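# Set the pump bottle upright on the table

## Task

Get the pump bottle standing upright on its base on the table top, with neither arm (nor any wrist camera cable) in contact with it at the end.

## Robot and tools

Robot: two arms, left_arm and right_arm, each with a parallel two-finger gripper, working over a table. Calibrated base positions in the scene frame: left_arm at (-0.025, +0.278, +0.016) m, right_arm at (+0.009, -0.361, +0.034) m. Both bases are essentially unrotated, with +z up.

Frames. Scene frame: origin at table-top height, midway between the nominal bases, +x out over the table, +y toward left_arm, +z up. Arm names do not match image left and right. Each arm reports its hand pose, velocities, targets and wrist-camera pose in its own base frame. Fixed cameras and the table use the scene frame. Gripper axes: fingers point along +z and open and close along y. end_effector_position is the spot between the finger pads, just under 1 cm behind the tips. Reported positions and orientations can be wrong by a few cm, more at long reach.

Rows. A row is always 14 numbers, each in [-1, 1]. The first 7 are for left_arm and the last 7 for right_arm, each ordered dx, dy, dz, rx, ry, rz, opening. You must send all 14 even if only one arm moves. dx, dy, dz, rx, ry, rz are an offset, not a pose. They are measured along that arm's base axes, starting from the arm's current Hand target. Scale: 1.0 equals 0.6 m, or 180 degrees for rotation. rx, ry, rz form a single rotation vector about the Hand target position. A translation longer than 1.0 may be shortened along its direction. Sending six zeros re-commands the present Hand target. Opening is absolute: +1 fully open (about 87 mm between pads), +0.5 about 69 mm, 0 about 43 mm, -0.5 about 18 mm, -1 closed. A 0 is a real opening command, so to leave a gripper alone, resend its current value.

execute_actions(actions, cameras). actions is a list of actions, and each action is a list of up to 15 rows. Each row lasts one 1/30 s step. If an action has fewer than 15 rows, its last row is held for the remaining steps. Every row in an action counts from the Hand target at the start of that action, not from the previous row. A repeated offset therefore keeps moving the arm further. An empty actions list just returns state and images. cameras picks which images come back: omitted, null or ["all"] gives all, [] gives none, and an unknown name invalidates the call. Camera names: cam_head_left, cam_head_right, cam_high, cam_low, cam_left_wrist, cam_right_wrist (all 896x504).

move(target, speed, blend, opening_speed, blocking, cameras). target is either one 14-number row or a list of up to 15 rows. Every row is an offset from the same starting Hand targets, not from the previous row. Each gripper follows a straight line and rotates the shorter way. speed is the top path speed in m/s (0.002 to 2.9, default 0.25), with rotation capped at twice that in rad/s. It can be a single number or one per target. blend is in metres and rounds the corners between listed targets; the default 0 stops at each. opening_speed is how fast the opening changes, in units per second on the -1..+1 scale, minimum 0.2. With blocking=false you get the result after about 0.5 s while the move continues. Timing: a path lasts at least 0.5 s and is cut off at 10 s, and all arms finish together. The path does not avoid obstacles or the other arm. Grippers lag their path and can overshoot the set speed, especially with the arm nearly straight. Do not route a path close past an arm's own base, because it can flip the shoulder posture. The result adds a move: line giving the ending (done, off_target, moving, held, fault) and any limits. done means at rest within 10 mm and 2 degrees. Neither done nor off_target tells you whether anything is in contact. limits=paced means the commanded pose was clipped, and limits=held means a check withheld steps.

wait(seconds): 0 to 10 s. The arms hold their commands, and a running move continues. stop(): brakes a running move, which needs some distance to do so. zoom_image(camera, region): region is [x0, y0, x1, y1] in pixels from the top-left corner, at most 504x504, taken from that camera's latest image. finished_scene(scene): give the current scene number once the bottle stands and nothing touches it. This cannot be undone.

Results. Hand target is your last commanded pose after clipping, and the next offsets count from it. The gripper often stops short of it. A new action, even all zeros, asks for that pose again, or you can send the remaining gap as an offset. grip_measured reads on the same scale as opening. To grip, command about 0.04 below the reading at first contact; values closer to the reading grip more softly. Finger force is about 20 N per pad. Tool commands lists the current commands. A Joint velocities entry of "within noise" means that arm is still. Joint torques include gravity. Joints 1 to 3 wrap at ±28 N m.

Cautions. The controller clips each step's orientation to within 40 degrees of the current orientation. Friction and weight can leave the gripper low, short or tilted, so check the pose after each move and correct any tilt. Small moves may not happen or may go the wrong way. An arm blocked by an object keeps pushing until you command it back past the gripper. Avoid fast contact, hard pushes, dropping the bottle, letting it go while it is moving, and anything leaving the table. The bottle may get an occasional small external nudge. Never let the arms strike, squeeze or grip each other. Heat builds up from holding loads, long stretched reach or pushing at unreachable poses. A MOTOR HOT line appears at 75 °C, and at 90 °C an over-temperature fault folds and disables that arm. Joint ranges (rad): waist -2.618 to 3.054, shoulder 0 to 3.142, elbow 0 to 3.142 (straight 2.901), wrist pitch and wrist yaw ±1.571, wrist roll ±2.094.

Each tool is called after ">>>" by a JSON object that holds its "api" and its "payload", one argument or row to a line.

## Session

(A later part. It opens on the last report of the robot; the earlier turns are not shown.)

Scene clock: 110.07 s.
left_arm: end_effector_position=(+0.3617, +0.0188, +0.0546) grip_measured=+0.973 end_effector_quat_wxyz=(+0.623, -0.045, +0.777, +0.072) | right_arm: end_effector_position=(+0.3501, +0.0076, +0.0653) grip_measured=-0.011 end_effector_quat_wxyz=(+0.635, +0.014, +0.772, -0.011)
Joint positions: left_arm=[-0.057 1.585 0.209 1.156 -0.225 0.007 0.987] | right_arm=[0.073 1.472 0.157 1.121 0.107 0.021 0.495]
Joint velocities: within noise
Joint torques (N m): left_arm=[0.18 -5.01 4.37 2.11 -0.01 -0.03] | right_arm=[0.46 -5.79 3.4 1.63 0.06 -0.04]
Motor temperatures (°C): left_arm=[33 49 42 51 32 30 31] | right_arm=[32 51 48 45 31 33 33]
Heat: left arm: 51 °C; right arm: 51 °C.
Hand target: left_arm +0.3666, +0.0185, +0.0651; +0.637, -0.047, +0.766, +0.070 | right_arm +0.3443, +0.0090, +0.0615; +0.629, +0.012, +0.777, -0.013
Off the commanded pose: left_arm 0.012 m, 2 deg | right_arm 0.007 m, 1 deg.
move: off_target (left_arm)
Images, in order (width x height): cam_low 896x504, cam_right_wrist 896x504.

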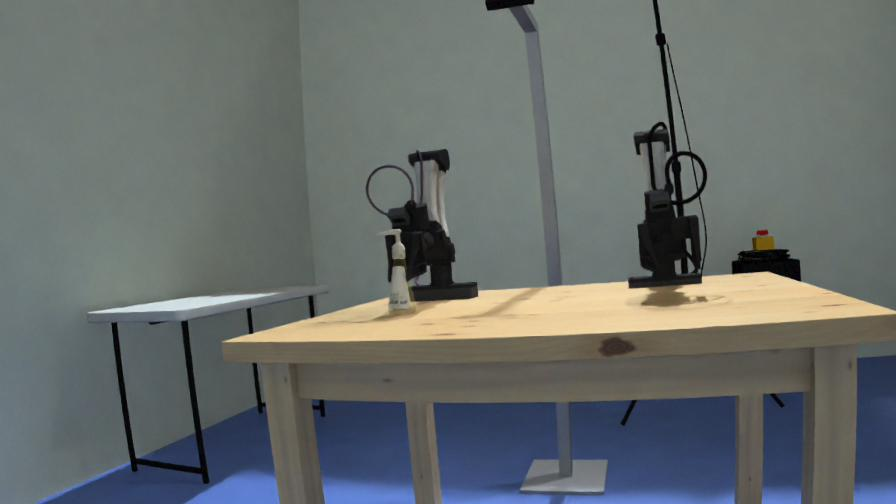

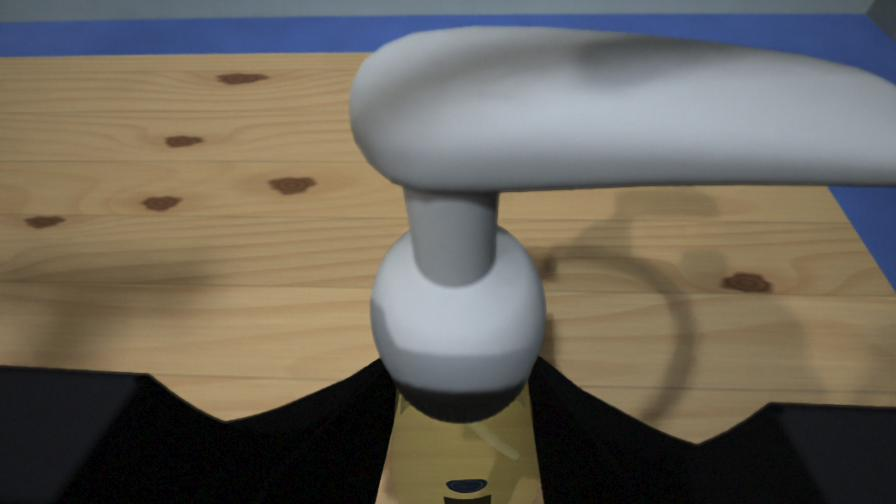

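>>> {"api": "move", "payload": {
  "target": [0,0,0,0,0,0,1,0,0,0.0,0,-0.0,0,0.3],
  "cameras": ["cam_right_wrist","cam_low"],
  "opening_speed": 0.4
}}

>>> {"api": "zoom_image", "payload": {
  "camera": "cam_low",
  "region": [340, 200, 460, 320]
}}

Scene clock: 116.40 s.
left_arm: end_effector_position=(+0.3617, +0.0188, +0.0546) grip_measured=+0.973 end_effector_quat_wxyz=(+0.623, -0.045, +0.777, +0.072) | right_arm: end_effector_position=(+0.3476, +0.0073, +0.0609) grip_measured=+0.300 end_effector_quat_wxyz=(+0.629, +0.014, +0.777, -0.012)
Joint positions: left_arm=[-0.057 1.585 0.209 1.156 -0.225 0.007 0.987] | right_arm=[0.073 1.472 0.152 1.109 0.108 0.021 0.65]
Joint velocities: within noise
Joint torques (N m): left_arm=[0.18 -5 4.37 2.11 -0.02 -0.03] | right_arm=[0.54 -5.83 3.77 1.72 0.02 -0.04]
Motor temperatures (°C): left_arm=[33 49 42 51 32 30 31] | right_arm=[32 51 48 45 31 33 33]
Heat: left arm: 51 °C; right arm: 51 °C.
Hand target: left_arm +0.3666, +0.0185, +0.0651; +0.637, -0.047, +0.766, +0.070 | right_arm +0.3443, +0.0090, +0.0615; +0.629, +0.012, +0.777, -0.013
Off the commanded pose: left_arm 0.012 m, 2 deg | right_arm 0.004 m, 0 deg.
move: off_target (left_arm)
Images, in order (width x height): cam_low 896x504, cam_right_wrist 896x504.

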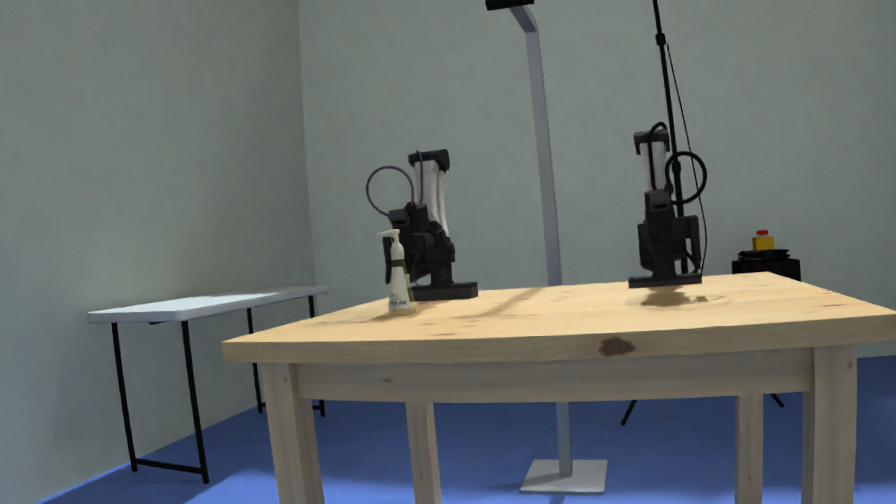

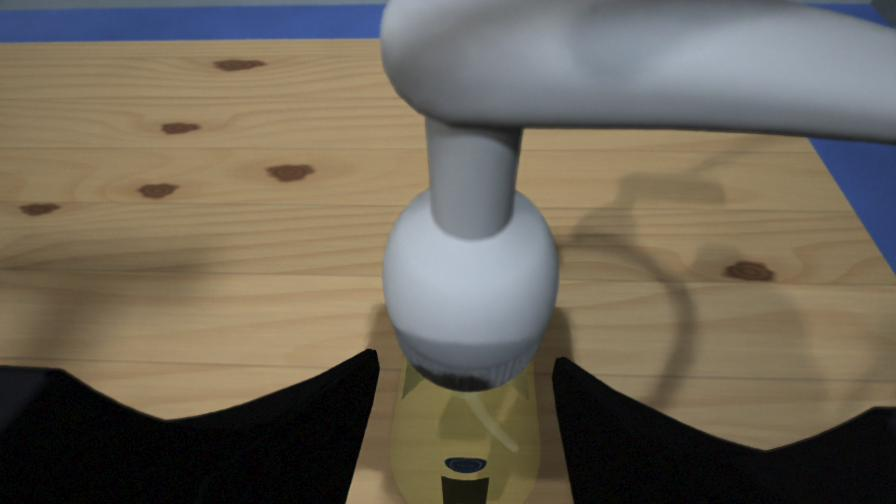

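Scaled by 4.200 from the camera's 896x504 image, which has a finer 1280x720 frame.

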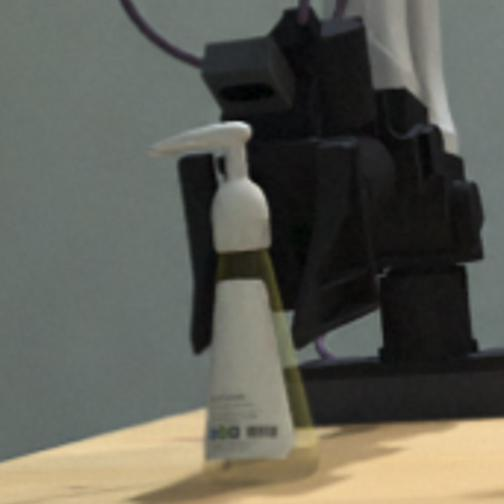

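>>> {"api": "move", "payload": {
  "target": [
    [0,0,0,0,0,0,1,0,0,0,0,0,0,1],
    [0,0,0,0,0,0,1,-0.25,0,0.01,0,0,0,1]
  ],
  "speed": 0.08,
  "opening_speed": 0.6
}}

>>> {"api": "zoom_image", "payload": {
  "camera": "cam_low",
  "region": [340, 200, 460, 320]
}}

Scene clock: 122.73 s.
left_arm: end_effector_position=(+0.3617, +0.0188, +0.0546) grip_measured=+0.973 end_effector_quat_wxyz=(+0.623, -0.045, +0.777, +0.072) | right_arm: end_effector_position=(+0.2460, +0.0131, +0.0828) grip_measured=+1.000 end_effector_quat_wxyz=(+0.623, +0.011, +0.782, -0.007)
Joint positions: left_arm=[-0.057 1.585 0.209 1.156 -0.225 0.007 0.987] | right_arm=[0.197 0.211 0.013 -0.032 0.215 0.053 1]
Joint velocities: within noise
Joint torques (N m): left_arm=[0.18 -5 4.37 2.11 -0.02 -0.03] | right_arm=[-0.34 2.66 7.73 1.87 -0.09 -0.02]
Motor temperatures (°C): left_arm=[33 49 42 51 31 30 31] | right_arm=[32 51 47 44 31 33 33]
Heat: left arm: 51 °C; right arm: 51 °C.
Hand target: left_arm +0.3666, +0.0185, +0.0651; +0.637, -0.047, +0.766, +0.070 | right_arm +0.2459, +0.0129, +0.0807; +0.620, +0.010, +0.785, -0.007 (not the last commanded pose)
Off the commanded pose: left_arm 0.012 m, 2 deg | right_arm 0.054 m, 1 deg.
move: held (right_arm; a check stopped the path), off_target (left_arm); limits=held
pose unreachable (right arm): on one or more control steps of this call, first in action 0 (counted from 0), this arm could not follow its commanded pose, so it was not sent that pose on those steps. It may still have moved: this result reports where it is.
cause: moving toward the commanded pose would bring two parts of the arm too close to each other (its upper arm (the part past joint 2) and its wrist (the part past joint 5), with joints 3 (elbow) to 5 (wrist yaw) between them).

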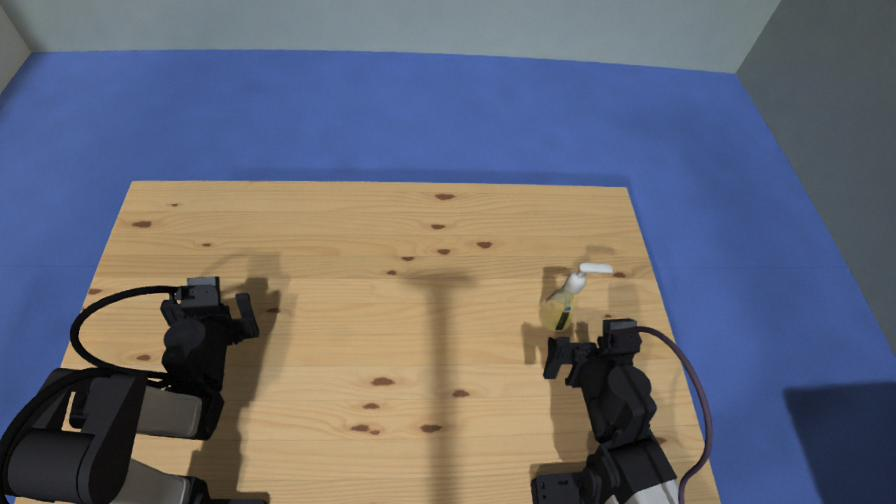

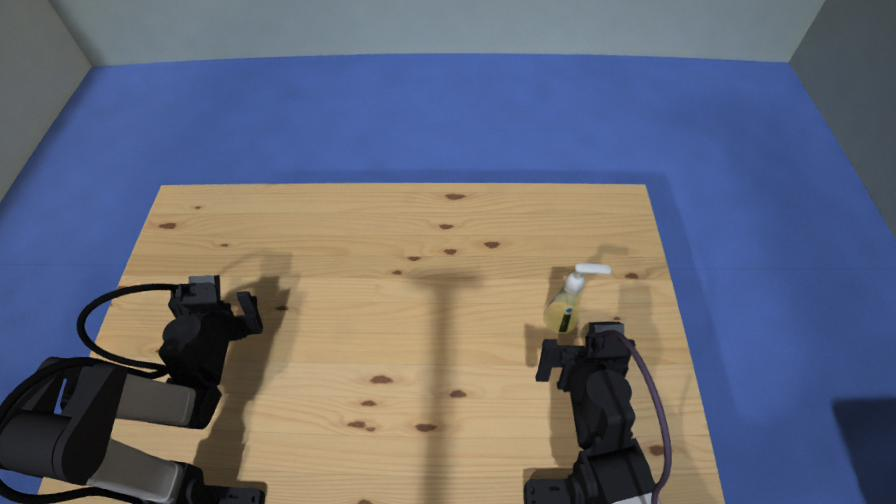

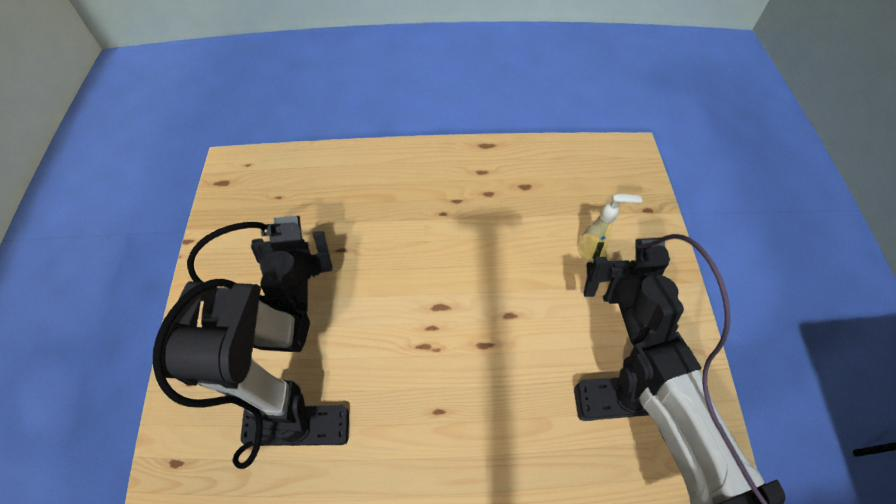

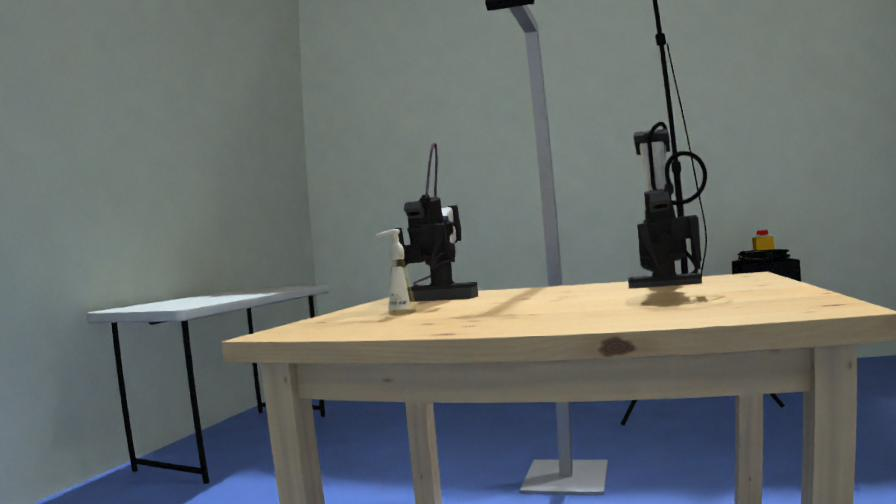

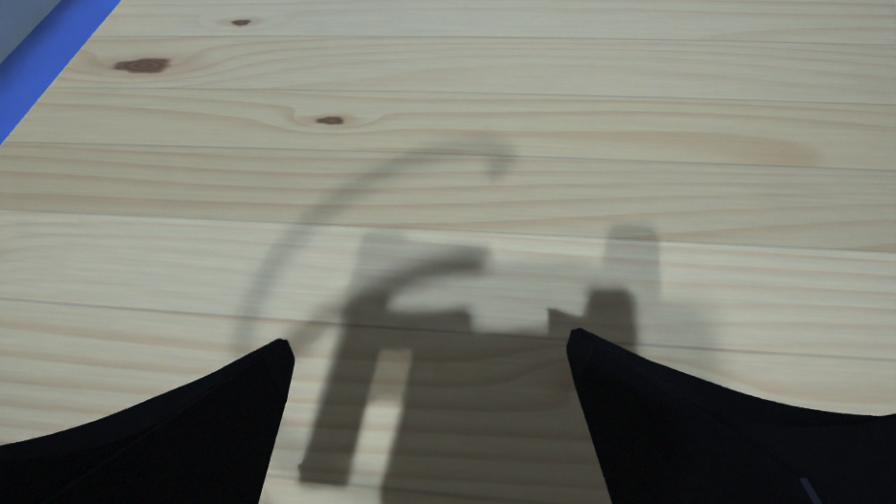

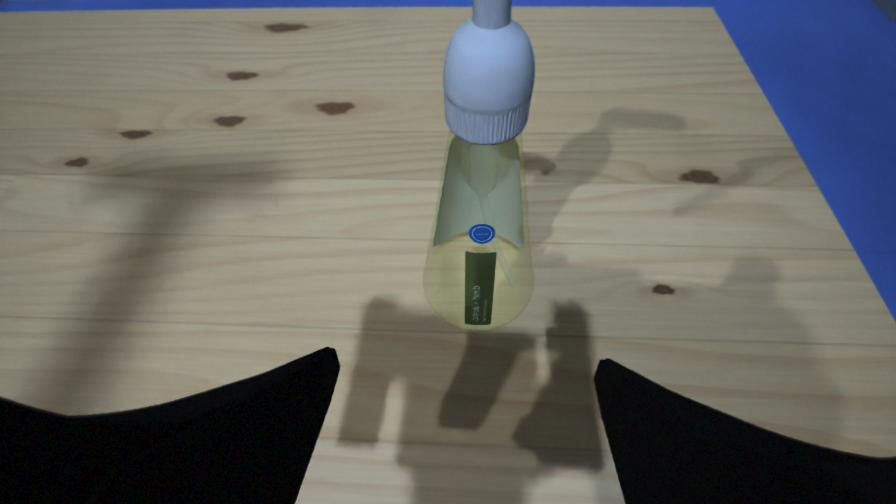

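Scaled by 4.200 from the camera's 896x504 image, which has a finer 1280x720 frame.

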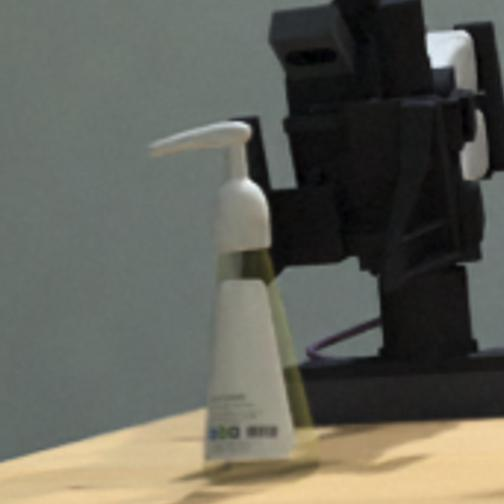

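>>> {"api": "finished_scene", "payload": {
  "scene": 2
}}

The scene is finished: the task was done.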